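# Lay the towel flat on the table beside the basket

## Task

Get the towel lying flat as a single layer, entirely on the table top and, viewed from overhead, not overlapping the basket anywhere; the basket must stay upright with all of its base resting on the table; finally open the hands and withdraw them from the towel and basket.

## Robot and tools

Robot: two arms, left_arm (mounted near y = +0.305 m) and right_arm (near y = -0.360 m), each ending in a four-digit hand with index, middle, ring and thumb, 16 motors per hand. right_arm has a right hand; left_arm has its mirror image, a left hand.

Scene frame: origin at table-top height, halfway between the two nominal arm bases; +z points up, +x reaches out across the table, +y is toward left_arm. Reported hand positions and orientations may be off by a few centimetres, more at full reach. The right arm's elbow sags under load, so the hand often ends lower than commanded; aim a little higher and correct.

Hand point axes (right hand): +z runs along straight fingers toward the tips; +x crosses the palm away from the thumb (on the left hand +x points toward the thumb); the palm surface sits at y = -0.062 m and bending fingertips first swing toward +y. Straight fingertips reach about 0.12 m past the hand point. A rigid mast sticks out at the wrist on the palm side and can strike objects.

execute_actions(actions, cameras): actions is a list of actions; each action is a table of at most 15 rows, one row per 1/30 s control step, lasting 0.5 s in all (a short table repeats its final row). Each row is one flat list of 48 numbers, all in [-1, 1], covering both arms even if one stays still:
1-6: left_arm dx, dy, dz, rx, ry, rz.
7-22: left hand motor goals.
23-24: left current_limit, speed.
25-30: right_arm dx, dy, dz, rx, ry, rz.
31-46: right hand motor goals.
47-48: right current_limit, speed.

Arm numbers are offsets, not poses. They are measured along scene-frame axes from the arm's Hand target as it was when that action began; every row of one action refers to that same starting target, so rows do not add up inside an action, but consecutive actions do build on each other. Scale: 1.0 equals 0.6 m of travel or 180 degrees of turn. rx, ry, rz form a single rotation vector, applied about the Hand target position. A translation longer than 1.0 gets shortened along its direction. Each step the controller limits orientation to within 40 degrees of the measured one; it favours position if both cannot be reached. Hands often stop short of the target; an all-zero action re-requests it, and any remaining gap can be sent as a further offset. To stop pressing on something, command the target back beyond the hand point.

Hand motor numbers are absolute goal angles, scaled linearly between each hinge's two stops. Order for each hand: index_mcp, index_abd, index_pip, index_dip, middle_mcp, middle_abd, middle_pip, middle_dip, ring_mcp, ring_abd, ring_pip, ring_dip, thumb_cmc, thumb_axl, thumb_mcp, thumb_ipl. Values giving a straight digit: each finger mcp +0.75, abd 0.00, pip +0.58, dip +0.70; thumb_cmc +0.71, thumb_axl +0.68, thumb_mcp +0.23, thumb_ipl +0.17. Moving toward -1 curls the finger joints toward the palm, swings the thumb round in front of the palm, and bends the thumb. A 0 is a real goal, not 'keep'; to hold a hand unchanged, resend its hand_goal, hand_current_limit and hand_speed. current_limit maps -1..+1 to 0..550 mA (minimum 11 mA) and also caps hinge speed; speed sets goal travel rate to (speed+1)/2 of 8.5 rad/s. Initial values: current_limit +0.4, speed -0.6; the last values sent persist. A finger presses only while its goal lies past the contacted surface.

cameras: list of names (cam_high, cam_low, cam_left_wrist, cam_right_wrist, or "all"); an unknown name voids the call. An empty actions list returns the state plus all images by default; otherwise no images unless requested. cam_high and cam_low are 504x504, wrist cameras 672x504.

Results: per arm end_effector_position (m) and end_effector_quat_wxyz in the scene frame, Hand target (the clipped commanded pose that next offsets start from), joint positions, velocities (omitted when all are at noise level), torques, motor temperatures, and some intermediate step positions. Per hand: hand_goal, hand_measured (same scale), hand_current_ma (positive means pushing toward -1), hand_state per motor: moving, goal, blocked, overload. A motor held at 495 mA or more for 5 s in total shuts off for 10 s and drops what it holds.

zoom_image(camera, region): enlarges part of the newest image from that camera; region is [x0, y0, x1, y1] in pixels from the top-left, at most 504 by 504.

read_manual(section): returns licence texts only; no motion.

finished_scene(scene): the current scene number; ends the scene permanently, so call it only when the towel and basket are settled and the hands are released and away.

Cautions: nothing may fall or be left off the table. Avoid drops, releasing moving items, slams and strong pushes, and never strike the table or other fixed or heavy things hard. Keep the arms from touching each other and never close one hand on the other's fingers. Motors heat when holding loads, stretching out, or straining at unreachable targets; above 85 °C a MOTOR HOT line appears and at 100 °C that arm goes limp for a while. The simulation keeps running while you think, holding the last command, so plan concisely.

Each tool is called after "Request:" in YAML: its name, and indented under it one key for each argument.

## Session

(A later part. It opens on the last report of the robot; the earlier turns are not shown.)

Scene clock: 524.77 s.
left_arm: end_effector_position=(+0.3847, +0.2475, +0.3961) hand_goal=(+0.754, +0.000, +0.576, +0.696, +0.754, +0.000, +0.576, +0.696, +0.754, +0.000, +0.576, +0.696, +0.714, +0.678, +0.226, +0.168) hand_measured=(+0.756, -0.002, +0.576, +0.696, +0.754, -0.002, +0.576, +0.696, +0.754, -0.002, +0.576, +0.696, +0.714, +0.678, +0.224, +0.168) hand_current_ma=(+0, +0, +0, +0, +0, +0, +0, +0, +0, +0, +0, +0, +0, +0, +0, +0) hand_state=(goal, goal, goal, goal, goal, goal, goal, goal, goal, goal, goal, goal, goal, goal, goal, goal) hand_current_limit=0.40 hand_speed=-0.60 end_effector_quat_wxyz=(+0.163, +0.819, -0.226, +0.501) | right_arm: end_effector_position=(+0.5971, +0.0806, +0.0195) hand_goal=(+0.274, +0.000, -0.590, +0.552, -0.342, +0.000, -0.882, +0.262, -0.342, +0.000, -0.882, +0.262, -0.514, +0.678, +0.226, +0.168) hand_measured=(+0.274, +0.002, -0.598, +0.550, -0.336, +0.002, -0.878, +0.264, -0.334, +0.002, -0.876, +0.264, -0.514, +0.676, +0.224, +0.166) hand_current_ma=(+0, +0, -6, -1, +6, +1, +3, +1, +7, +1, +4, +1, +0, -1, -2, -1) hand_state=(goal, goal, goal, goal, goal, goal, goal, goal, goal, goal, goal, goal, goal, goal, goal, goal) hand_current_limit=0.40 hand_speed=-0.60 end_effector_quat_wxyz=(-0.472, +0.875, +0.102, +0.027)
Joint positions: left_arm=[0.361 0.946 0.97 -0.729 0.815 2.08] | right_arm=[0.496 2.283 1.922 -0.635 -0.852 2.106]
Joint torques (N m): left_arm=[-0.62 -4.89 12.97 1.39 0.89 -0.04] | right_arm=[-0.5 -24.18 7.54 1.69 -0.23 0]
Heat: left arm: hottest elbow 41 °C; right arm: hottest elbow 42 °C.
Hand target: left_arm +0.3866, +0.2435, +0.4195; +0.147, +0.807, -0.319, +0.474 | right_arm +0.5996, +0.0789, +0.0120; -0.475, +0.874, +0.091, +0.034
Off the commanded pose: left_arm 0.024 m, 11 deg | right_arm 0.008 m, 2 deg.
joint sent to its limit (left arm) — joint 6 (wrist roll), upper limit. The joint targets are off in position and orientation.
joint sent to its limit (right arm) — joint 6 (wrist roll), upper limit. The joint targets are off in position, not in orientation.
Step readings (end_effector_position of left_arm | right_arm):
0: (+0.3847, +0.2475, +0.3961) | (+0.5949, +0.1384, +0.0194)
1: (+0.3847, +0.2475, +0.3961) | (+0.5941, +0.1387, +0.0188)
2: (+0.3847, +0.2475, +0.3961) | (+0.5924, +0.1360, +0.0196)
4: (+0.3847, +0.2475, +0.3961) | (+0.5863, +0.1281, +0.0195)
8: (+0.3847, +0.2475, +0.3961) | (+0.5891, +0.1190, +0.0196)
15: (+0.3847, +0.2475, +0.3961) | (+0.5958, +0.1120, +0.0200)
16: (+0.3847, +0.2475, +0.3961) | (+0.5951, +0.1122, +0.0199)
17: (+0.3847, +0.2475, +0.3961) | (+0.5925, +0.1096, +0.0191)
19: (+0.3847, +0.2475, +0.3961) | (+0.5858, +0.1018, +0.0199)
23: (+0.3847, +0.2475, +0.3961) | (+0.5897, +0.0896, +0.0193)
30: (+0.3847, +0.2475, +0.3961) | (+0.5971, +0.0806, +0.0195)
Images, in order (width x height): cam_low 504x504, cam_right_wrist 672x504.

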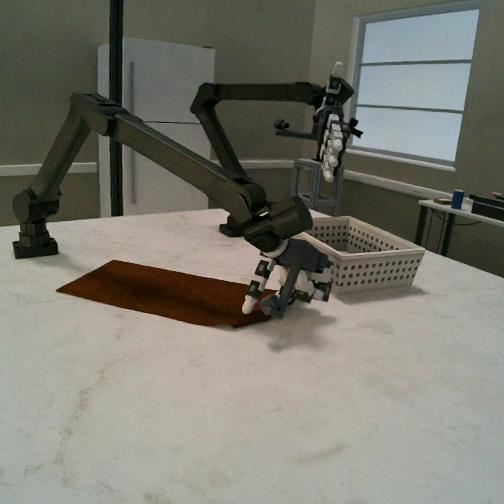

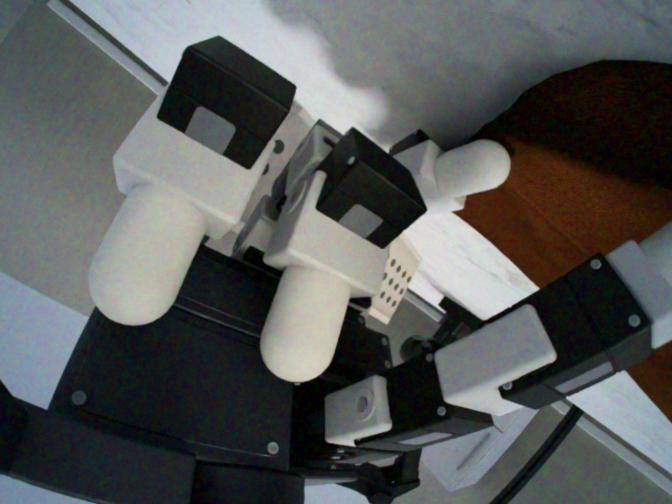

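Request:
execute_actions:
  actions:
    - [[0,0,0,0,0,0,0.754,0,0.576,0.696,0.754,0,0.576,0.696,0.754,0,0.576,0.696,0.714,0.678,0.226,0.168,0.4,-0.6,0,0,0.117,0,0,0,0.479,0,-0.518,0.551,-0.342,0,-0.883,0.261,-0.342,0,-0.883,0.261,-0.514,0.678,-0.112,0.168,0.7,-0.6]]
    - [[0,0,0,0,0,0,0.754,0,0.576,0.696,0.754,0,0.576,0.696,0.754,0,0.576,0.696,0.714,0.678,0.226,0.168,0.4,-0.6,-0.055,-0.19,0,0,0,0,0.479,0,-0.518,0.551,-0.342,0,-0.883,0.261,-0.342,0,-0.883,0.261,-0.514,0.678,-0.112,0.168,0.7,-0.6]]
    - [[0,0,0,0,0,0,0.754,0,0.576,0.696,0.754,0,0.576,0.696,0.754,0,0.576,0.696,0.714,0.678,0.226,0.168,0.4,-0.6,0,0,-0.117,0,0,0,0.479,0,-0.518,0.551,-0.342,0,-0.883,0.261,-0.342,0,-0.883,0.261,-0.514,0.678,-0.112,0.168,0.7,-0.6]]
    - [[0,0,0,0,0,0,0.754,0,0.576,0.696,0.754,0,0.576,0.696,0.754,0,0.576,0.696,0.714,0.678,0.226,0.168,0.4,-0.6,0,0,-0.07,0,0,0,0.479,0,-0.518,0.551,-0.342,0,-0.883,0.261,-0.342,0,-0.883,0.261,-0.514,0.678,-0.112,0.168,0.7,-0.6]]
  cameras: ["cam_right_wrist","cam_low"]

Scene clock: 561.83 s.
left_arm: end_effector_position=(+0.3847, +0.2475, +0.3961) hand_goal=(+0.754, +0.000, +0.576, +0.696, +0.754, +0.000, +0.576, +0.696, +0.754, +0.000, +0.576, +0.696, +0.714, +0.678, +0.226, +0.168) hand_measured=(+0.756, -0.002, +0.576, +0.696, +0.754, -0.002, +0.576, +0.696, +0.754, -0.002, +0.576, +0.696, +0.714, +0.678, +0.224, +0.168) hand_current_ma=(+0, +0, +0, +0, +0, +0, +0, +0, +0, +0, +0, +0, +0, +0, +0, +0) hand_state=(goal, goal, goal, goal, goal, goal, goal, goal, goal, goal, goal, goal, goal, goal, goal, goal) hand_current_limit=0.40 hand_speed=-0.60 end_effector_quat_wxyz=(+0.163, +0.819, -0.226, +0.501) | right_arm: end_effector_position=(+0.5657, -0.0311, +0.0228) hand_goal=(+0.480, +0.000, -0.518, +0.552, -0.342, +0.000, -0.882, +0.262, -0.342, +0.000, -0.882, +0.262, -0.514, +0.678, -0.112, +0.168) hand_measured=(+0.428, +0.008, -0.592, +0.506, -0.336, +0.002, -0.878, +0.264, -0.334, +0.002, -0.878, +0.264, -0.512, +0.678, -0.106, +0.170) hand_current_ma=(-116, +5, -179, -88, +5, +0, +3, +1, +6, +0, +3, +1, +1, +0, +5, +1) hand_state=(blocked, goal, blocked, blocked, goal, goal, goal, goal, goal, goal, goal, goal, goal, goal, goal, goal) hand_current_limit=0.70 hand_speed=-0.60 end_effector_quat_wxyz=(-0.489, +0.866, +0.095, +0.044)
Joint positions: left_arm=[0.361 0.946 0.97 -0.729 0.815 2.08] | right_arm=[0.359 2.081 1.565 -0.543 -0.935 1.981]
Joint torques (N m): left_arm=[-0.56 -4.89 12.97 1.39 0.89 -0.04] | right_arm=[0.32 -15.21 6.52 2.22 0.05 -0.26]
Heat: left arm: hottest elbow 42 °C; right arm: hottest elbow 42 °C.
Hand target: left_arm +0.3866, +0.2435, +0.4195; +0.147, +0.807, -0.319, +0.474 | right_arm +0.5666, -0.0351, -0.0300; -0.475, +0.874, +0.091, +0.034
Off the commanded pose: left_arm 0.024 m, 11 deg | right_arm 0.053 m, 2 deg.
joint sent to its limit (left arm) — joint 6 (wrist roll), upper limit. The joint targets are off in position and orientation.
Step readings (end_effector_position of left_arm | right_arm):
0: (+0.3847, +0.2475, +0.3961) | (+0.5971, +0.0806, +0.0195)
1: (+0.3847, +0.2475, +0.3961) | (+0.5961, +0.0796, +0.0219)
2: (+0.3847, +0.2475, +0.3961) | (+0.5912, +0.0766, +0.0226)
4: (+0.3847, +0.2475, +0.3961) | (+0.5836, +0.0729, +0.0301)
8: (+0.3847, +0.2475, +0.3961) | (+0.5835, +0.0715, +0.0488)
15: (+0.3847, +0.2475, +0.3961) | (+0.5876, +0.0738, +0.0606)
16: (+0.3847, +0.2475, +0.3961) | (+0.5839, +0.0731, +0.0577)
17: (+0.3847, +0.2475, +0.3961) | (+0.5698, +0.0607, +0.0554)
19: (+0.3847, +0.2475, +0.3961) | (+0.5373, +0.0268, +0.0510)
23: (+0.3847, +0.2475, +0.3961) | (+0.5432, -0.0293, +0.0587)
30: (+0.3847, +0.2475, +0.3961) | (+0.5678, -0.0650, +0.0699)
31: (+0.3847, +0.2475, +0.3961) | (+0.5673, -0.0622, +0.0672)
32: (+0.3847, +0.2475, +0.3961) | (+0.5699, -0.0577, +0.0635)
34: (+0.3847, +0.2475, +0.3961) | (+0.5706, -0.0515, +0.0509)
38: (+0.3847, +0.2475, +0.3961) | (+0.5625, -0.0390, +0.0277)
45: (+0.3847, +0.2475, +0.3961) | (+0.5624, -0.0369, +0.0264)
46: (+0.3847, +0.2475, +0.3961) | (+0.5636, -0.0363, +0.0260)
47: (+0.3847, +0.2475, +0.3961) | (+0.5654, -0.0354, +0.0249)
49: (+0.3847, +0.2475, +0.3961) | (+0.5656, -0.0324, +0.0228)
53: (+0.3847, +0.2475, +0.3961) | (+0.5659, -0.0311, +0.0227)
60: (+0.3847, +0.2475, +0.3961) | (+0.5657, -0.0311, +0.0228)
Images, in order (width x height): cam_low 504x504, cam_right_wrist 672x504.

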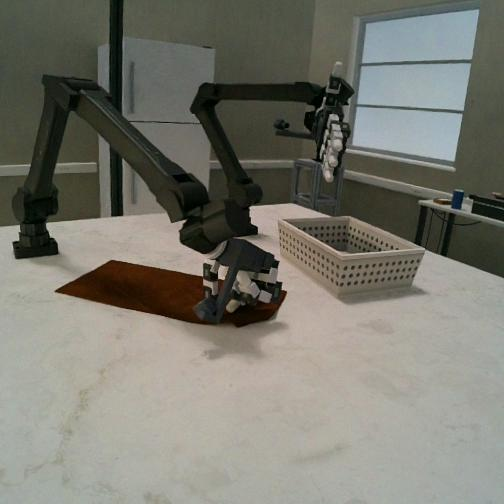

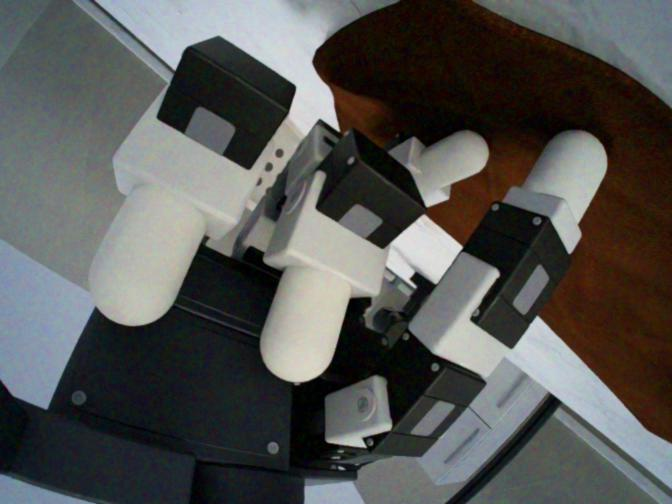

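Request:
execute_actions:
  actions:
    - [[0,0,0,0,0,0,0.754,0,0.576,0.696,0.754,0,0.576,0.696,0.754,0,0.576,0.696,0.714,0.678,0.226,0.168,0.4,-0.6,0,0,0,0,0,0,0.3,0,-0.38,0.551,-0.342,0,-0.883,0.261,-0.342,0,-0.883,0.261,-0.514,0.678,-0.22,0.168,0.8,-0.85]]
    - [[0,0,0,0,0,0,0.754,0,0.576,0.696,0.754,0,0.576,0.696,0.754,0,0.576,0.696,0.714,0.678,0.226,0.168,0.4,-0.6,0,0,0,0,0,0,0.1,0,-0.22,0.551,-0.342,0,-0.883,0.261,-0.342,0,-0.883,0.261,-0.514,0.678,-0.28,0.15,0.8,-0.85]]
  cameras: ["cam_right_wrist"]

Scene clock: 567.87 s.
left_arm: end_effector_position=(+0.3847, +0.2475, +0.3961) hand_goal=(+0.754, +0.000, +0.576, +0.696, +0.754, +0.000, +0.576, +0.696, +0.754, +0.000, +0.576, +0.696, +0.714, +0.678, +0.226, +0.168) hand_measured=(+0.756, -0.002, +0.576, +0.696, +0.754, -0.002, +0.576, +0.696, +0.754, -0.002, +0.576, +0.696, +0.714, +0.678, +0.224, +0.168) hand_current_ma=(+0, +0, +0, +0, +0, +0, +0, +0, +0, +0, +0, +0, +0, +0, +0, +0) hand_state=(goal, goal, goal, goal, goal, goal, goal, goal, goal, goal, goal, goal, goal, goal, goal, goal) hand_current_limit=0.40 hand_speed=-0.60 end_effector_quat_wxyz=(+0.163, +0.819, -0.226, +0.501) | right_arm: end_effector_position=(+0.5609, -0.0132, +0.0249) hand_goal=(+0.100, +0.000, -0.220, +0.552, -0.342, +0.000, -0.882, +0.262, -0.342, +0.000, -0.882, +0.262, -0.514, +0.678, -0.280, +0.150) hand_measured=(+0.150, +0.002, -0.360, +0.506, -0.336, +0.002, -0.878, +0.264, -0.334, +0.002, -0.878, +0.264, -0.516, +0.678, -0.216, +0.180) hand_current_ma=(+110, +1, -449, -91, +5, +0, +3, +1, +6, +0, +3, +1, -1, +0, +209, +72) hand_state=(blocked, goal, blocked, blocked, goal, goal, goal, goal, goal, goal, goal, goal, goal, goal, blocked, blocked) hand_current_limit=0.80 hand_speed=-0.85 end_effector_quat_wxyz=(-0.497, +0.860, +0.110, +0.044)
Joint positions: left_arm=[0.361 0.946 0.97 -0.729 0.815 2.08] | right_arm=[0.384 2.082 1.566 -0.522 -0.947 1.984]
Joint torques (N m): left_arm=[-0.62 -4.95 12.96 1.39 0.89 -0.04] | right_arm=[-1.32 -15.56 6.52 1.44 0.41 -0.29]
Heat: left arm: hottest elbow 42 °C; right arm: hottest elbow 42 °C.
Hand target: left_arm +0.3866, +0.2435, +0.4195; +0.147, +0.807, -0.319, +0.474 | right_arm +0.5666, -0.0351, -0.0300; -0.475, +0.874, +0.091, +0.034
Off the commanded pose: left_arm 0.024 m, 11 deg | right_arm 0.059 m, 4 deg.
joint sent to its limit (left arm) — joint 6 (wrist roll), upper limit. The joint targets are off in position and orientation.
Step readings (end_effector_position of left_arm | right_arm):
0: (+0.3847, +0.2475, +0.3961) | (+0.5657, -0.0311, +0.0228)
1: (+0.3847, +0.2475, +0.3961) | (+0.5657, -0.0311, +0.0228)
2: (+0.3847, +0.2475, +0.3961) | (+0.5657, -0.0311, +0.0228)
4: (+0.3847, +0.2475, +0.3961) | (+0.5654, -0.0298, +0.0230)
8: (+0.3847, +0.2475, +0.3961) | (+0.5644, -0.0264, +0.0236)
15: (+0.3847, +0.2475, +0.3961) | (+0.5631, -0.0203, +0.0232)
16: (+0.3847, +0.2475, +0.3961) | (+0.5631, -0.0203, +0.0232)
17: (+0.3847, +0.2475, +0.3961) | (+0.5631, -0.0203, +0.0232)
19: (+0.3847, +0.2475, +0.3961) | (+0.5622, -0.0190, +0.0235)
23: (+0.3847, +0.2475, +0.3961) | (+0.5617, -0.0168, +0.0238)
30: (+0.3847, +0.2475, +0.3961) | (+0.5609, -0.0132, +0.0249)
Images, in order (width x height): cam_right_wrist 672x504.

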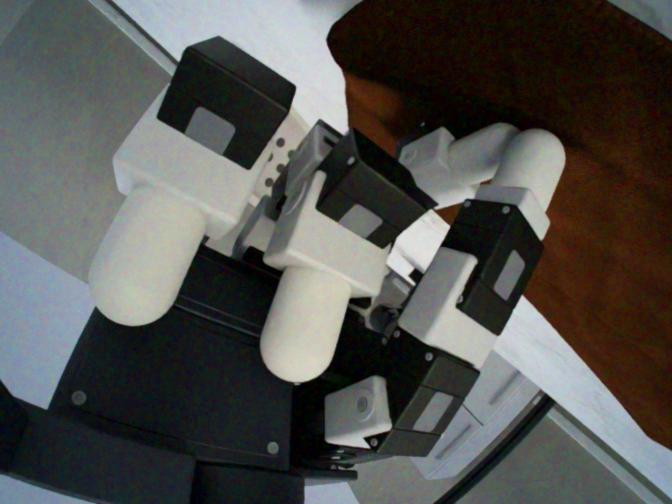

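Request:
zoom_image:
  camera: "cam_right_wrist"
  region: [400, 80, 620, 240]

Scaled by 2.291 from the camera's 672x504 image, which has a finer 960x720 frame.

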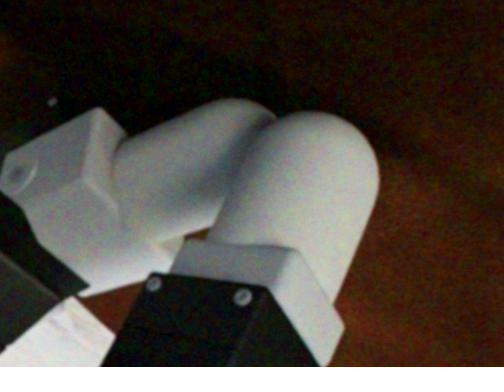

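Request:
execute_actions:
  actions:
    - [[0,0,0,0,0,0,0.754,0,0.576,0.696,0.754,0,0.576,0.696,0.754,0,0.576,0.696,0.714,0.678,0.226,0.168,0.4,-0.6,0,0.02,0.17,0,0,0,0,0,-0.22,0.551,-0.342,0,-0.883,0.261,-0.342,0,-0.883,0.261,-0.514,0.678,-0.28,0.15,0.6,-0.85]]
  cameras: ["cam_right_wrist","cam_low"]

Scene clock: 574.83 s.
left_arm: end_effector_position=(+0.3847, +0.2475, +0.3961) hand_goal=(+0.754, +0.000, +0.576, +0.696, +0.754, +0.000, +0.576, +0.696, +0.754, +0.000, +0.576, +0.696, +0.714, +0.678, +0.226, +0.168) hand_measured=(+0.756, -0.002, +0.576, +0.696, +0.754, -0.002, +0.576, +0.696, +0.754, -0.002, +0.576, +0.696, +0.714, +0.678, +0.224, +0.168) hand_current_ma=(+0, +0, +0, +0, +0, +0, +0, +0, +0, +0, +0, +0, +0, +0, +0, +0) hand_state=(goal, goal, goal, goal, goal, goal, goal, goal, goal, goal, goal, goal, goal, goal, goal, goal) hand_current_limit=0.40 hand_speed=-0.60 end_effector_quat_wxyz=(+0.163, +0.819, -0.226, +0.501) | right_arm: end_effector_position=(+0.5500, -0.0255, +0.0527) hand_goal=(+0.000, +0.000, -0.220, +0.552, -0.342, +0.000, -0.882, +0.262, -0.342, +0.000, -0.882, +0.262, -0.514, +0.678, -0.280, +0.150) hand_measured=(+0.070, -0.002, -0.210, +0.554, -0.336, +0.002, -0.878, +0.264, -0.336, +0.002, -0.878, +0.264, -0.518, +0.676, -0.236, +0.172) hand_current_ma=(+178, -1, +11, +1, +5, +0, +3, +1, +6, +0, +3, +1, -2, +0, +124, +47) hand_state=(blocked, goal, goal, goal, goal, goal, goal, goal, goal, goal, goal, goal, goal, goal, blocked, blocked) hand_current_limit=0.60 hand_speed=-0.85 end_effector_quat_wxyz=(-0.472, +0.878, +0.085, +0.017)
Joint positions: left_arm=[0.361 0.946 0.97 -0.729 0.815 2.08] | right_arm=[0.382 2.045 1.611 -0.687 -0.908 1.987]
Joint torques (N m): left_arm=[-0.62 -4.89 12.97 1.39 0.89 -0.04] | right_arm=[-0.15 -21.42 10.81 0.35 -0.32 0]
Heat: left arm: hottest elbow 42 °C; right arm: hottest elbow 42 °C.
Hand target: left_arm +0.3866, +0.2435, +0.4195; +0.147, +0.807, -0.319, +0.474 | right_arm +0.5666, -0.0231, +0.0720; -0.475, +0.874, +0.091, +0.034
Off the commanded pose: left_arm 0.024 m, 11 deg | right_arm 0.026 m, 2 deg.
joint sent to its limit (left arm) — joint 6 (wrist roll), upper limit. The joint targets are off in position and orientation.
Step readings (end_effector_position of left_arm | right_arm):
0: (+0.3847, +0.2475, +0.3961) | (+0.5609, -0.0132, +0.0249)
1: (+0.3847, +0.2475, +0.3961) | (+0.5599, -0.0132, +0.0292)
2: (+0.3847, +0.2475, +0.3961) | (+0.5576, -0.0179, +0.0309)
4: (+0.3847, +0.2475, +0.3961) | (+0.5514, -0.0225, +0.0395)
8: (+0.3847, +0.2475, +0.3961) | (+0.5503, -0.0254, +0.0514)
15: (+0.3847, +0.2475, +0.3961) | (+0.5500, -0.0255, +0.0527)
Images, in order (width x height): cam_low 504x504, cam_right_wrist 672x504.

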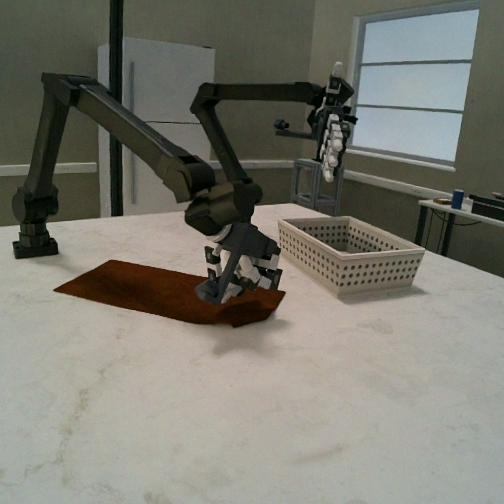

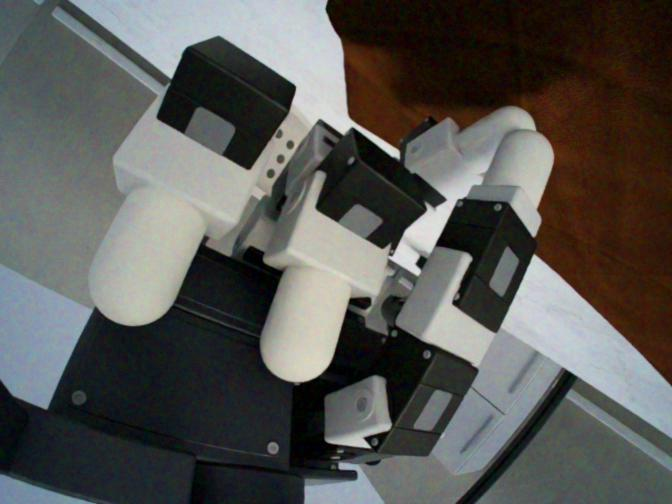

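Request:
execute_actions:
  actions:
    - [[0,0,0,0,0,0,0.754,0,0.576,0.696,0.754,0,0.576,0.696,0.754,0,0.576,0.696,0.714,0.678,0.226,0.168,0.4,-0.6,0.03,-0.06,0.1,-0.05,0,0,0.479,0,-0.22,0.551,-0.753,0,-0.299,0.261,-0.753,0,-0.299,0.261,0.71,0.678,0.226,0.168,0.4,-0.6]]
    - [[0,0,0,0,0,0,0.754,0,0.576,0.696,0.754,0,0.576,0.696,0.754,0,0.576,0.696,0.714,0.678,0.226,0.168,0.4,-0.6,0.06,-0.16,0.05,-0.094,0,0,0.98,0,0.98,0.88,-0.753,0,-0.299,0.261,-0.753,0,-0.299,0.261,0.71,0.678,0.226,0.168,0.4,-0.6]]
    - [[0,0,0,0,0,0,0.754,0,0.576,0.696,0.754,0,0.576,0.696,0.754,0,0.576,0.696,0.714,0.678,0.226,0.168,0.4,-0.6,0.07,-0.2,0,0,0,0,0.98,0,0.98,0.88,-0.753,0,-0.299,0.261,-0.753,0,-0.299,0.261,0.71,0.678,0.226,0.168,0.4,-0.6]]
  cameras: ["cam_right_wrist","cam_low","cam_high"]

Scene clock: 631.83 s.
left_arm: end_effector_position=(+0.3847, +0.2475, +0.3961) hand_goal=(+0.754, +0.000, +0.576, +0.696, +0.754, +0.000, +0.576, +0.696, +0.754, +0.000, +0.576, +0.696, +0.714, +0.678, +0.226, +0.168) hand_measured=(+0.756, -0.002, +0.576, +0.696, +0.754, -0.002, +0.576, +0.696, +0.754, -0.002, +0.576, +0.696, +0.714, +0.678, +0.224, +0.168) hand_current_ma=(+0, +0, +0, +0, +0, +0, +0, +0, +0, +0, +0, +0, +0, +0, +0, +0) hand_state=(goal, goal, goal, goal, goal, goal, goal, goal, goal, goal, goal, goal, goal, goal, goal, goal) hand_current_limit=0.40 hand_speed=-0.60 end_effector_quat_wxyz=(+0.163, +0.819, -0.226, +0.501) | right_arm: end_effector_position=(+0.6487, -0.2699, +0.1530) hand_goal=(+0.980, +0.000, +0.980, +0.880, -0.752, +0.000, -0.298, +0.262, -0.752, +0.000, -0.298, +0.262, +0.710, +0.678, +0.226, +0.168) hand_measured=(+0.968, +0.000, +0.972, +0.878, -0.736, +0.002, -0.298, +0.264, -0.736, +0.002, -0.312, +0.258, +0.702, +0.676, +0.218, +0.168) hand_current_ma=(-13, +0, -6, -2, +21, +0, +0, +1, +22, +1, -16, -2, -7, -1, -9, +0) hand_state=(goal, goal, goal, goal, goal, goal, goal, goal, goal, goal, goal, goal, goal, goal, goal, goal) hand_current_limit=0.40 hand_speed=-0.60 end_effector_quat_wxyz=(-0.265, +0.960, +0.093, -0.002)
Joint positions: left_arm=[0.361 0.946 0.97 -0.729 0.815 2.08] | right_arm=[0.107 2.229 2.279 -1.615 -0.536 1.493]
Joint torques (N m): left_arm=[-0.56 -4.89 12.97 1.39 0.89 -0.04] | right_arm=[-0.56 -22.07 11.34 -0.38 -0.3 -0.16]
Motor temperatures (°C): left_arm=[25 32 42 24 23 22] | right_arm=[27 32 47 23 21 23]
Heat: left arm: hottest elbow 42 °C; right arm: hottest elbow 47 °C.
Hand target: left_arm +0.3866, +0.2435, +0.4195; +0.147, +0.807, -0.319, +0.474 | right_arm +0.6626, -0.2751, +0.1620; -0.267, +0.959, +0.097, +0.013
Off the commanded pose: left_arm 0.024 m, 11 deg | right_arm 0.017 m, 2 deg.
joint sent to its limit (left arm) — joint 6 (wrist roll), upper limit. The joint targets are off in position and orientation.
Step readings (end_effector_position of left_arm | right_arm):
0: (+0.3847, +0.2475, +0.3961) | (+0.5500, -0.0255, +0.0527)
1: (+0.3847, +0.2475, +0.3961) | (+0.5507, -0.0312, +0.0530)
2: (+0.3847, +0.2475, +0.3961) | (+0.5476, -0.0421, +0.0543)
4: (+0.3847, +0.2475, +0.3961) | (+0.5452, -0.0533, +0.0707)
8: (+0.3847, +0.2475, +0.3961) | (+0.5654, -0.0583, +0.1069)
15: (+0.3847, +0.2475, +0.3961) | (+0.5772, -0.0647, +0.1241)
16: (+0.3847, +0.2475, +0.3961) | (+0.5773, -0.0759, +0.1233)
17: (+0.3847, +0.2475, +0.3961) | (+0.5771, -0.0967, +0.1230)
19: (+0.3847, +0.2475, +0.3961) | (+0.5804, -0.1232, +0.1365)
23: (+0.3847, +0.2475, +0.3961) | (+0.6051, -0.1541, +0.1625)
30: (+0.3847, +0.2475, +0.3961) | (+0.6139, -0.1739, +0.1691)
31: (+0.3847, +0.2475, +0.3961) | (+0.6136, -0.1751, +0.1678)
32: (+0.3847, +0.2475, +0.3961) | (+0.6128, -0.1767, +0.1669)
34: (+0.3847, +0.2475, +0.3961) | (+0.6184, -0.1995, +0.1650)
38: (+0.3847, +0.2475, +0.3961) | (+0.6410, -0.2639, +0.1585)
45: (+0.3847, +0.2475, +0.3961) | (+0.6524, -0.3150, +0.1513)
Images, in order (width x height): cam_high 504x504, cam_low 504x504, cam_right_wrist 672x504.

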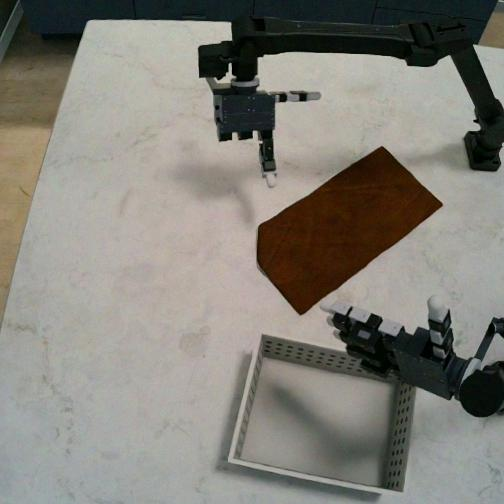

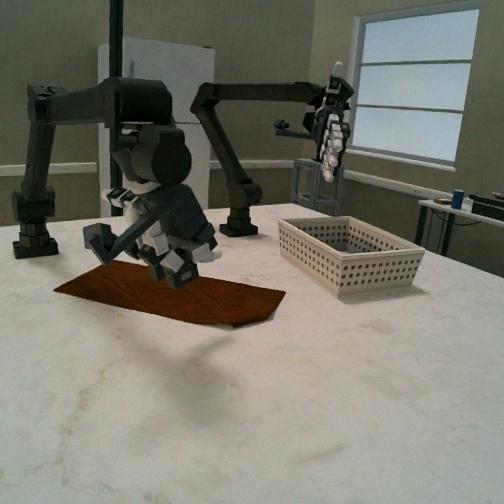

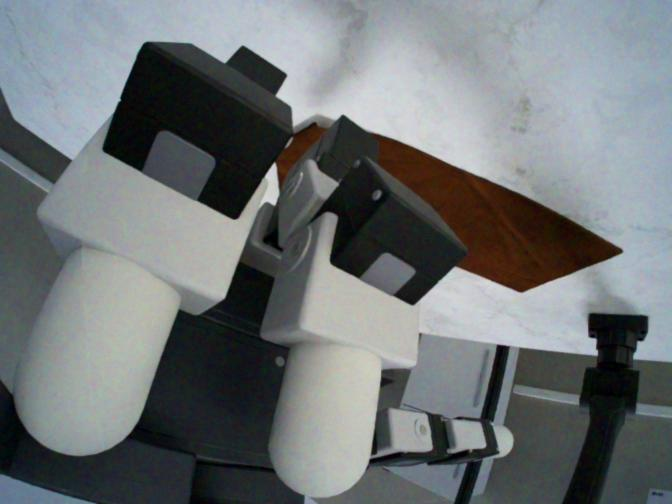

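Request:
execute_actions:
  actions:
    - [[0,0,0,0,0,0,0.754,0,0.576,0.696,0.754,0,0.576,0.696,0.754,0,0.576,0.696,0.714,0.678,0.226,0.168,0.4,-0.6,0.045,-0.025,-0.12,0,0,0,0.98,0,0.98,0.88,-0.753,0,-0.299,0.261,-0.753,0,-0.299,0.261,0.71,0.678,0.226,0.168,0.4,-0.6]]
    - [[0,0,0,0,0,0,0.754,0,0.576,0.696,0.754,0,0.576,0.696,0.754,0,0.576,0.696,0.714,0.678,0.226,0.168,0.4,-0.6,0,0,-0.11,0,0,0,0.98,0,0.98,0.88,-0.753,0,-0.299,0.261,-0.753,0,-0.299,0.261,0.71,0.678,0.226,0.168,0.4,-0.6]]
  cameras: ["cam_right_wrist","cam_low","cam_high"]

Scene clock: 646.17 s.
left_arm: end_effector_position=(+0.3847, +0.2475, +0.3961) hand_goal=(+0.754, +0.000, +0.576, +0.696, +0.754, +0.000, +0.576, +0.696, +0.754, +0.000, +0.576, +0.696, +0.714, +0.678, +0.226, +0.168) hand_measured=(+0.756, -0.002, +0.576, +0.696, +0.754, -0.002, +0.576, +0.696, +0.754, -0.002, +0.576, +0.696, +0.714, +0.678, +0.224, +0.168) hand_current_ma=(+0, +0, +0, +0, +0, +0, +0, +0, +0, +0, +0, +0, +0, +0, +0, +0) hand_state=(goal, goal, goal, goal, goal, goal, goal, goal, goal, goal, goal, goal, goal, goal, goal, goal) hand_current_limit=0.40 hand_speed=-0.60 end_effector_quat_wxyz=(+0.163, +0.819, -0.226, +0.501) | right_arm: end_effector_position=(+0.6824, -0.2944, +0.0316) hand_goal=(+0.980, +0.000, +0.980, +0.880, -0.752, +0.000, -0.298, +0.262, -0.752, +0.000, -0.298, +0.262, +0.710, +0.678, +0.226, +0.168) hand_measured=(+0.968, +0.000, +0.974, +0.878, -0.736, +0.002, -0.298, +0.264, -0.736, +0.002, -0.312, +0.258, +0.704, +0.676, +0.220, +0.168) hand_current_ma=(-12, +0, -4, -2, +19, +0, +0, +1, +21, +1, -16, -2, -5, -1, -6, +0) hand_state=(goal, goal, goal, goal, goal, goal, goal, goal, goal, goal, goal, goal, goal, goal, goal, goal) hand_current_limit=0.40 hand_speed=-0.60 end_effector_quat_wxyz=(-0.266, +0.960, +0.088, +0.006)
Joint positions: left_arm=[0.361 0.946 0.97 -0.729 0.815 2.08] | right_arm=[0.068 2.368 2.209 -1.408 -0.538 1.462]
Joint torques (N m): left_arm=[-0.56 -4.95 12.96 1.4 0.89 -0.04] | right_arm=[0.03 -23.71 8.43 0.5 -0.26 -0.15]
Heat: left arm: hottest elbow 43 °C; right arm: hottest elbow 46 °C.
Hand target: left_arm +0.3866, +0.2435, +0.4195; +0.147, +0.807, -0.319, +0.474 | right_arm +0.6896, -0.2901, +0.0240; -0.267, +0.959, +0.097, +0.013
Off the commanded pose: left_arm 0.024 m, 11 deg | right_arm 0.011 m, 1 deg.
joint sent to its limit (left arm) — joint 6 (wrist roll), upper limit. The joint targets are off in position and orientation.
Step readings (end_effector_position of left_arm | right_arm):
0: (+0.3847, +0.2475, +0.3961) | (+0.6487, -0.2699, +0.1530)
1: (+0.3847, +0.2475, +0.3961) | (+0.6498, -0.2697, +0.1513)
2: (+0.3847, +0.2475, +0.3961) | (+0.6576, -0.2696, +0.1486)
4: (+0.3847, +0.2475, +0.3961) | (+0.6683, -0.2718, +0.1371)
8: (+0.3847, +0.2475, +0.3961) | (+0.6700, -0.2814, +0.0993)
15: (+0.3847, +0.2475, +0.3961) | (+0.6682, -0.2944, +0.0633)
16: (+0.3847, +0.2475, +0.3961) | (+0.6692, -0.2953, +0.0607)
17: (+0.3847, +0.2475, +0.3961) | (+0.6761, -0.2948, +0.0583)
19: (+0.3847, +0.2475, +0.3961) | (+0.6838, -0.2943, +0.0497)
23: (+0.3847, +0.2475, +0.3961) | (+0.6819, -0.2944, +0.0337)
30: (+0.3847, +0.2475, +0.3961) | (+0.6824, -0.2944, +0.0316)
Images, in order (width x height): cam_high 504x504, cam_low 504x504, cam_right_wrist 672x504.

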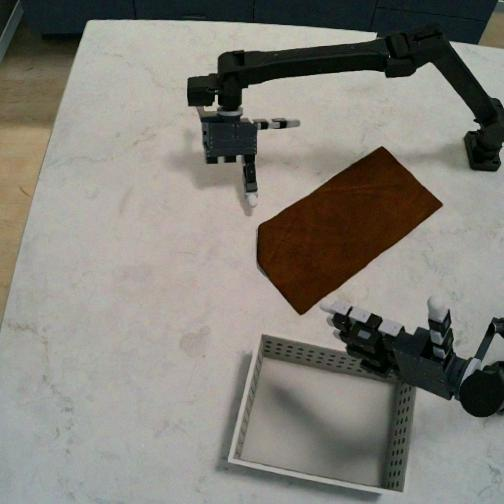

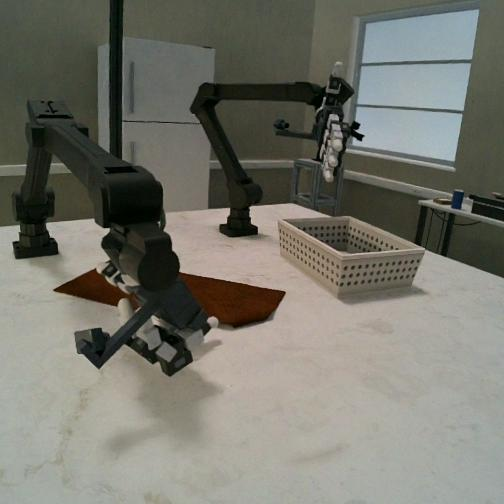

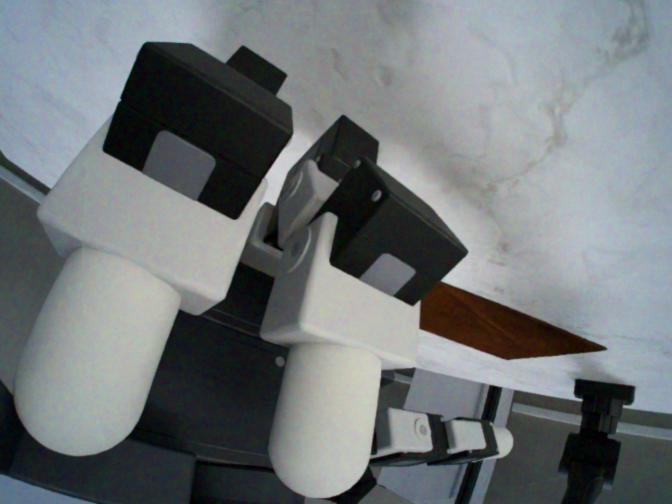

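Request:
execute_actions:
  actions:
    - [[0,0,0,0,0,0,0.754,0,0.576,0.696,0.754,0,0.576,0.696,0.754,0,0.576,0.696,0.714,0.678,0.226,0.168,0.4,-0.6,-0.05,0.015,-0.02,0,0,0,0.98,0,0.98,0.88,-0.753,0,-0.299,0.261,-0.753,0,-0.299,0.261,0.71,0.678,0.226,0.168,0.4,-0.6]]
    - [[0,0,0,0,0,0,0.754,0,0.576,0.696,0.754,0,0.576,0.696,0.754,0,0.576,0.696,0.714,0.678,0.226,0.168,0.4,-0.6,0,0,-0.02,0,0,0,0.98,0,0.98,0.88,-0.753,0,-0.299,0.261,-0.753,0,-0.299,0.261,0.71,0.678,0.226,0.168,0.4,-0.6]]
  cameras: ["cam_low","cam_high"]

Request:
zoom_image:
  camera: "cam_low"
  region: [60, 260, 300, 390]

Request:
zoom_image:
  camera: "cam_high"
  region: [190, 120, 320, 290]

Scene clock: 652.97 s.
left_arm: end_effector_position=(+0.3847, +0.2475, +0.3961) hand_goal=(+0.754, +0.000, +0.576, +0.696, +0.754, +0.000, +0.576, +0.696, +0.754, +0.000, +0.576, +0.696, +0.714, +0.678, +0.226, +0.168) hand_measured=(+0.756, -0.002, +0.576, +0.696, +0.754, -0.002, +0.576, +0.696, +0.754, -0.002, +0.576, +0.696, +0.714, +0.678, +0.224, +0.168) hand_current_ma=(+0, +0, +0, +0, +0, +0, +0, +0, +0, +0, +0, +0, +0, +0, +0, +0) hand_state=(goal, goal, goal, goal, goal, goal, goal, goal, goal, goal, goal, goal, goal, goal, goal, goal) hand_current_limit=0.40 hand_speed=-0.60 end_effector_quat_wxyz=(+0.163, +0.819, -0.226, +0.501) | right_arm: end_effector_position=(+0.6551, -0.2920, -0.0002) hand_goal=(+0.980, +0.000, +0.980, +0.880, -0.752, +0.000, -0.298, +0.262, -0.752, +0.000, -0.298, +0.262, +0.710, +0.678, +0.226, +0.168) hand_measured=(+0.984, +0.004, +0.984, +0.882, -0.738, +0.000, -0.298, +0.264, -0.736, +0.002, -0.312, +0.258, +0.704, +0.676, +0.222, +0.168) hand_current_ma=(+3, +2, +2, +0, +16, +0, +0, +1, +21, +1, -16, -2, -4, -1, -4, +0) hand_state=(goal, goal, goal, goal, goal, goal, goal, goal, goal, goal, goal, goal, goal, goal, goal, goal) hand_current_limit=0.40 hand_speed=-0.60 end_effector_quat_wxyz=(-0.266, +0.959, +0.092, +0.005)
Joint positions: left_arm=[0.361 0.946 0.97 -0.729 0.815 2.08] | right_arm=[0.074 2.303 2.005 -1.27 -0.539 1.461]
Joint torques (N m): left_arm=[-0.62 -4.95 12.97 1.37 0.89 -0.04] | right_arm=[0.91 -24.18 7.53 0.7 -0.19 0.07]
Heat: left arm: hottest elbow 43 °C; right arm: hottest elbow 46 °C.
Hand target: left_arm +0.3866, +0.2435, +0.4195; +0.147, +0.807, -0.319, +0.474 | right_arm +0.6596, -0.2811, +0.0000; -0.267, +0.959, +0.097, +0.013
Off the commanded pose: left_arm 0.024 m, 11 deg | right_arm 0.012 m, 1 deg.
joint sent to its limit (left arm) — joint 6 (wrist roll), upper limit. The joint targets are off in position and orientation.
Step readings (end_effector_position of left_arm | right_arm):
0: (+0.3847, +0.2475, +0.3961) | (+0.6824, -0.2944, +0.0316)
1: (+0.3847, +0.2475, +0.3961) | (+0.6820, -0.2930, +0.0272)
2: (+0.3847, +0.2475, +0.3961) | (+0.6783, -0.2934, +0.0239)
4: (+0.3847, +0.2475, +0.3961) | (+0.6589, -0.2947, +0.0146)
8: (+0.3847, +0.2475, +0.3961) | (+0.6475, -0.2935, +0.0010)
15: (+0.3847, +0.2475, +0.3961) | (+0.6506, -0.2924, +0.0012)
16: (+0.3847, +0.2475, +0.3961) | (+0.6514, -0.2923, +0.0011)
17: (+0.3847, +0.2475, +0.3961) | (+0.6524, -0.2922, +0.0005)
19: (+0.3847, +0.2475, +0.3961) | (+0.6535, -0.2921, -0.0001)
23: (+0.3847, +0.2475, +0.3961) | (+0.6551, -0.2920, -0.0002)
30: (+0.3847, +0.2475, +0.3961) | (+0.6551, -0.2920, -0.0002)
Images, in order (width x height): cam_high 504x504, cam_low 504x504.

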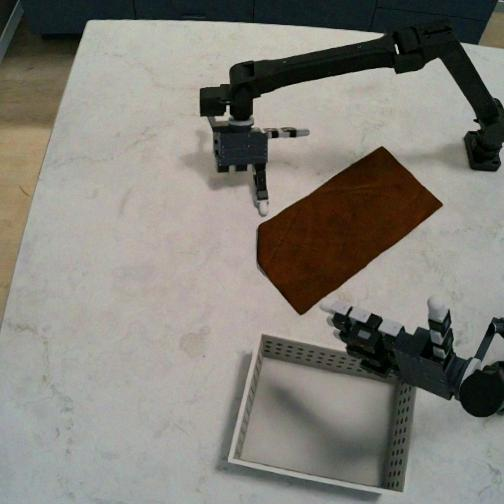

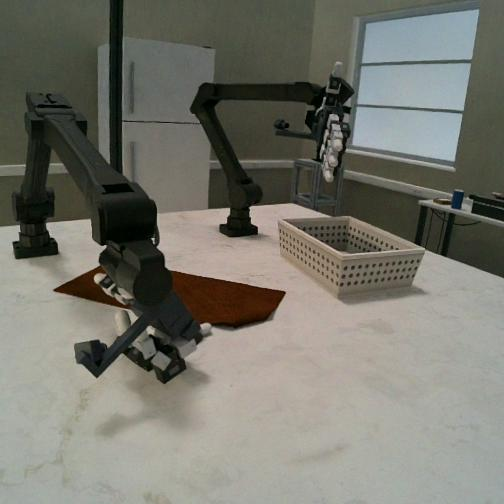

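Scaled by 2.100 from the camera's 504x504 image, which has a finer 720x720 frame.

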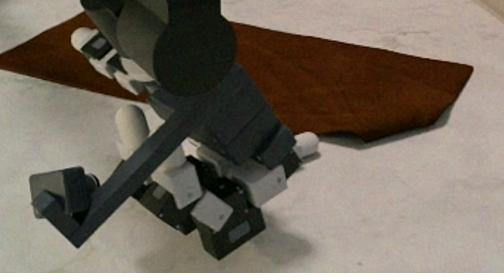

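Scaled by 2.965 from the camera's 504x504 image, which has a finer 720x720 frame.

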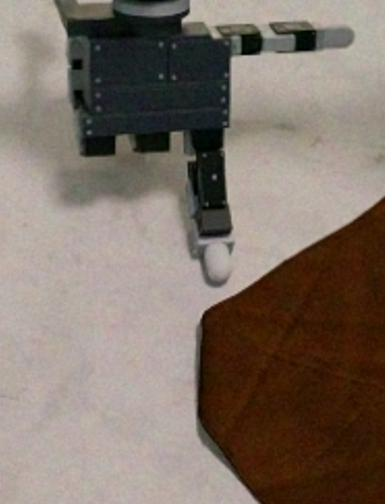

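Request:
execute_actions:
  actions:
    - [[0,0,0,0,0,0,0.754,0,0.576,0.696,0.754,0,0.576,0.696,0.754,0,0.576,0.696,0.714,0.678,0.226,0.168,0.4,-0.6,-0.01,0.08,0,0,0,0,0.98,0,0.98,0.88,-0.753,0,-0.299,0.261,-0.753,0,-0.299,0.261,0.71,0.678,0.226,0.168,0.4,-0.6]]
    - [[0,0,0,0,0,0,0.754,0,0.576,0.696,0.754,0,0.576,0.696,0.754,0,0.576,0.696,0.714,0.678,0.226,0.168,0.4,-0.6,-0.005,0.04,0,0,0,0,0.98,0,0.98,0.88,-0.753,0,-0.299,0.261,-0.753,0,-0.299,0.261,0.71,0.678,0.226,0.168,0.4,-0.6]]
  cameras: ["cam_low","cam_high"]

Request:
zoom_image:
  camera: "cam_low"
  region: [60, 250, 300, 380]

Request:
zoom_image:
  camera: "cam_high"
  region: [190, 140, 320, 310]

Scene clock: 659.37 s.
left_arm: end_effector_position=(+0.3847, +0.2475, +0.3961) hand_goal=(+0.754, +0.000, +0.576, +0.696, +0.754, +0.000, +0.576, +0.696, +0.754, +0.000, +0.576, +0.696, +0.714, +0.678, +0.226, +0.168) hand_measured=(+0.756, -0.002, +0.576, +0.696, +0.754, -0.002, +0.576, +0.696, +0.754, -0.002, +0.576, +0.696, +0.714, +0.678, +0.224, +0.168) hand_current_ma=(+0, +0, +0, +0, +0, +0, +0, +0, +0, +0, +0, +0, +0, +0, +0, +0) hand_state=(goal, goal, goal, goal, goal, goal, goal, goal, goal, goal, goal, goal, goal, goal, goal, goal) hand_current_limit=0.40 hand_speed=-0.60 end_effector_quat_wxyz=(+0.163, +0.819, -0.226, +0.501) | right_arm: end_effector_position=(+0.6480, -0.2199, -0.0020) hand_goal=(+0.980, +0.000, +0.980, +0.880, -0.752, +0.000, -0.298, +0.262, -0.752, +0.000, -0.298, +0.262, +0.710, +0.678, +0.226, +0.168) hand_measured=(+0.994, +0.004, +0.988, +0.882, -0.738, +0.000, -0.298, +0.264, -0.736, +0.002, -0.312, +0.258, +0.704, +0.676, +0.222, +0.168) hand_current_ma=(+17, +3, +7, +0, +16, +0, +0, +1, +21, +1, -16, -2, -5, -1, -4, +0) hand_state=(goal, goal, goal, goal, goal, goal, goal, goal, goal, goal, goal, goal, goal, goal, goal, goal) hand_current_limit=0.40 hand_speed=-0.60 end_effector_quat_wxyz=(-0.267, +0.959, +0.095, +0.005)
Joint positions: left_arm=[0.361 0.946 0.97 -0.729 0.815 2.08] | right_arm=[0.178 2.299 1.991 -1.201 -0.538 1.576]
Joint torques (N m): left_arm=[-0.56 -4.95 12.96 1.4 0.9 -0.04] | right_arm=[0.67 -24.29 7.53 0.87 -0.06 0.17]
Heat: left arm: hottest elbow 43 °C; right arm: hottest elbow 45 °C.
Hand target: left_arm +0.3866, +0.2435, +0.4195; +0.147, +0.807, -0.319, +0.474 | right_arm +0.6506, -0.2091, +0.0000; -0.267, +0.959, +0.097, +0.013
Off the commanded pose: left_arm 0.024 m, 11 deg | right_arm 0.011 m, 1 deg.
joint sent to its limit (left arm) — joint 6 (wrist roll), upper limit. The joint targets are off in position and orientation.
Step readings (end_effector_position of left_arm | right_arm):
0: (+0.3847, +0.2475, +0.3961) | (+0.6551, -0.2920, -0.0002)
1: (+0.3847, +0.2475, +0.3961) | (+0.6550, -0.2898, -0.0008)
2: (+0.3847, +0.2475, +0.3961) | (+0.6549, -0.2874, -0.0009)
4: (+0.3847, +0.2475, +0.3961) | (+0.6546, -0.2778, -0.0022)
8: (+0.3847, +0.2475, +0.3961) | (+0.6516, -0.2474, -0.0021)
15: (+0.3847, +0.2475, +0.3961) | (+0.6461, -0.2196, -0.0021)
16: (+0.3847, +0.2475, +0.3961) | (+0.6464, -0.2205, -0.0021)
17: (+0.3847, +0.2475, +0.3961) | (+0.6468, -0.2203, -0.0021)
19: (+0.3847, +0.2475, +0.3961) | (+0.6480, -0.2199, -0.0021)
23: (+0.3847, +0.2475, +0.3961) | (+0.6486, -0.2196, -0.0021)
30: (+0.3847, +0.2475, +0.3961) | (+0.6481, -0.2199, -0.0020)
Images, in order (width x height): cam_high 504x504, cam_low 504x504.

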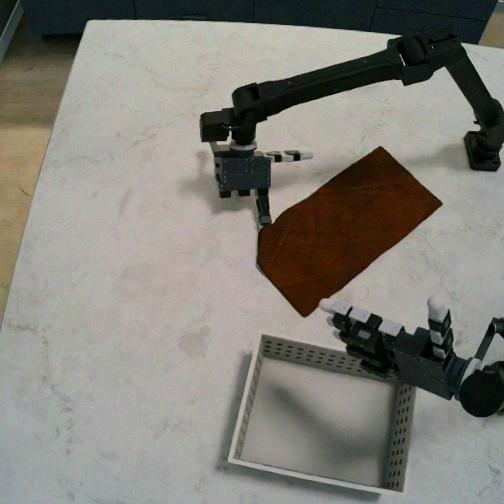

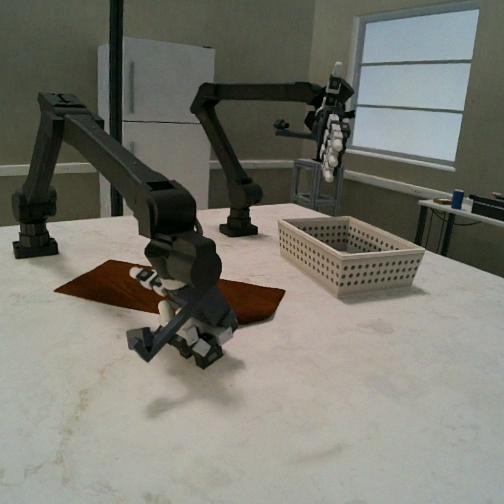

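Scaled by 2.100 from the camera's 504x504 image, which has a finer 720x720 frame.

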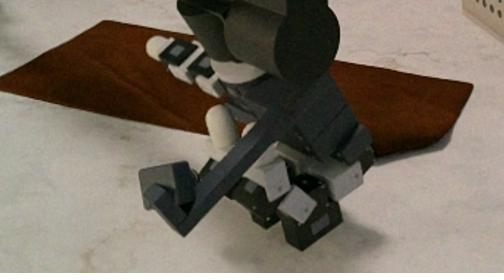

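Scaled by 2.965 from the camera's 504x504 image, which has a finer 720x720 frame.

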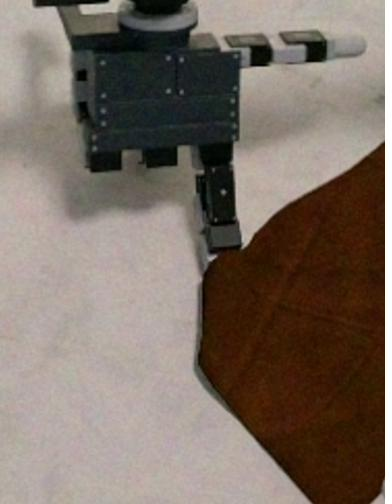

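Request:
execute_actions:
  actions:
    - [[0,0,0,0,0,0,0.754,0,0.576,0.696,0.754,0,0.576,0.696,0.754,0,0.576,0.696,0.714,0.678,0.226,0.168,0.4,-0.6,0.01,0.01,0.065,0,0,0,0.98,0,0.98,0.88,-0.753,0,-0.299,0.261,-0.753,0,-0.299,0.261,0.71,0.678,0.226,0.168,0.7,-0.6]]
  cameras: ["cam_low","cam_high"]

Request:
zoom_image:
  camera: "cam_low"
  region: [60, 250, 300, 380]

Request:
zoom_image:
  camera: "cam_high"
  region: [190, 140, 320, 310]

Scene clock: 668.80 s.
left_arm: end_effector_position=(+0.3847, +0.2475, +0.3961) hand_goal=(+0.754, +0.000, +0.576, +0.696, +0.754, +0.000, +0.576, +0.696, +0.754, +0.000, +0.576, +0.696, +0.714, +0.678, +0.226, +0.168) hand_measured=(+0.756, -0.002, +0.576, +0.696, +0.754, -0.002, +0.576, +0.696, +0.754, -0.002, +0.576, +0.696, +0.714, +0.678, +0.224, +0.168) hand_current_ma=(+0, +0, +0, +0, +0, +0, +0, +0, +0, +0, +0, +0, +0, +0, +0, +0) hand_state=(goal, goal, goal, goal, goal, goal, goal, goal, goal, goal, goal, goal, goal, goal, goal, goal) hand_current_limit=0.40 hand_speed=-0.60 end_effector_quat_wxyz=(+0.163, +0.819, -0.226, +0.501) | right_arm: end_effector_position=(+0.6438, -0.2148, +0.0126) hand_goal=(+0.980, +0.000, +0.980, +0.880, -0.752, +0.000, -0.298, +0.262, -0.752, +0.000, -0.298, +0.262, +0.710, +0.678, +0.226, +0.168) hand_measured=(+0.972, +0.004, +0.980, +0.882, -0.738, +0.000, -0.298, +0.264, -0.736, +0.002, -0.312, +0.258, +0.704, +0.676, +0.222, +0.168) hand_current_ma=(-6, +2, +0, +0, +16, +0, +0, +1, +21, +1, -16, -2, -5, -1, -4, +0) hand_state=(goal, goal, goal, goal, goal, goal, goal, goal, goal, goal, goal, goal, goal, goal, goal, goal) hand_current_limit=0.70 hand_speed=-0.60 end_effector_quat_wxyz=(-0.265, +0.960, +0.093, -0.008)
Joint positions: left_arm=[0.361 0.946 0.97 -0.729 0.815 2.08] | right_arm=[0.187 2.295 2.025 -1.26 -0.535 1.582]
Joint torques (N m): left_arm=[-0.56 -4.95 12.97 1.39 0.9 -0.04] | right_arm=[0.62 -25.64 10.84 -0.29 -0.17 0.18]
Heat: left arm: hottest elbow 43 °C; right arm: hottest elbow 45 °C.
Hand target: left_arm +0.3866, +0.2435, +0.4195; +0.147, +0.807, -0.319, +0.474 | right_arm +0.6566, -0.2031, +0.0390; -0.267, +0.959, +0.097, +0.013
Off the commanded pose: left_arm 0.024 m, 11 deg | right_arm 0.032 m, 2 deg.
joint sent to its limit (left arm) — joint 6 (wrist roll), upper limit. The joint targets are off in position and orientation.
Step readings (end_effector_position of left_arm | right_arm):
0: (+0.3847, +0.2475, +0.3961) | (+0.6480, -0.2199, -0.0020)
1: (+0.3847, +0.2475, +0.3961) | (+0.6475, -0.2200, -0.0009)
2: (+0.3847, +0.2475, +0.3961) | (+0.6445, -0.2201, +0.0009)
4: (+0.3847, +0.2475, +0.3961) | (+0.6424, -0.2204, +0.0054)
8: (+0.3847, +0.2475, +0.3961) | (+0.6441, -0.2169, +0.0114)
15: (+0.3847, +0.2475, +0.3961) | (+0.6439, -0.2148, +0.0126)
Images, in order (width x height): cam_high 504x504, cam_low 504x504.

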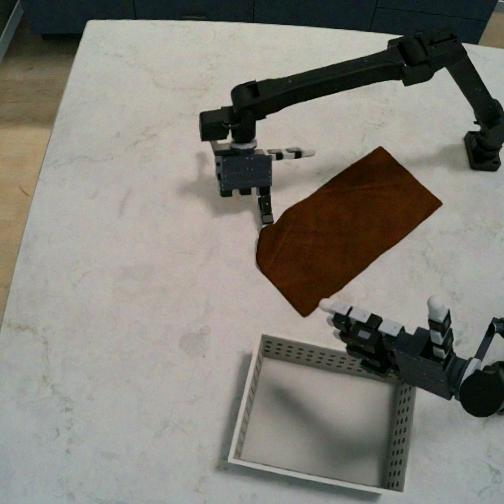

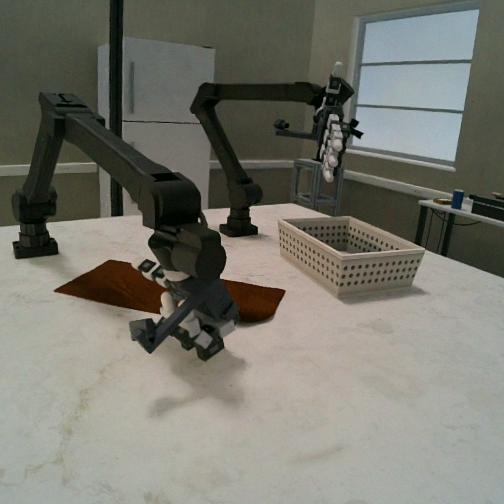

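Scaled by 2.100 from the camera's 504x504 image, which has a finer 720x720 frame.

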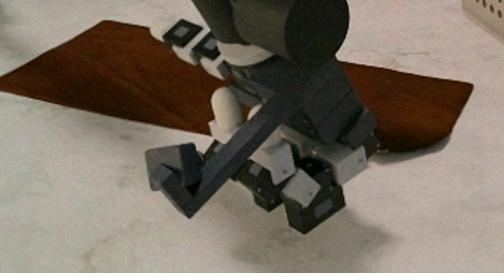

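Scaled by 2.965 from the camera's 504x504 image, which has a finer 720x720 frame.

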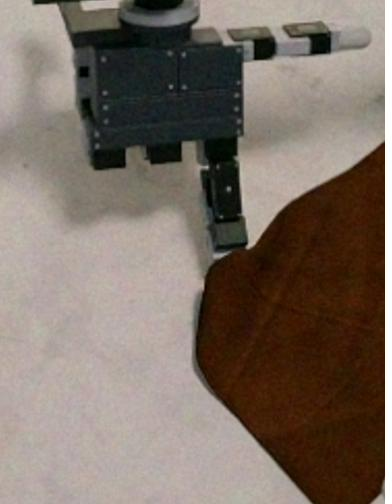

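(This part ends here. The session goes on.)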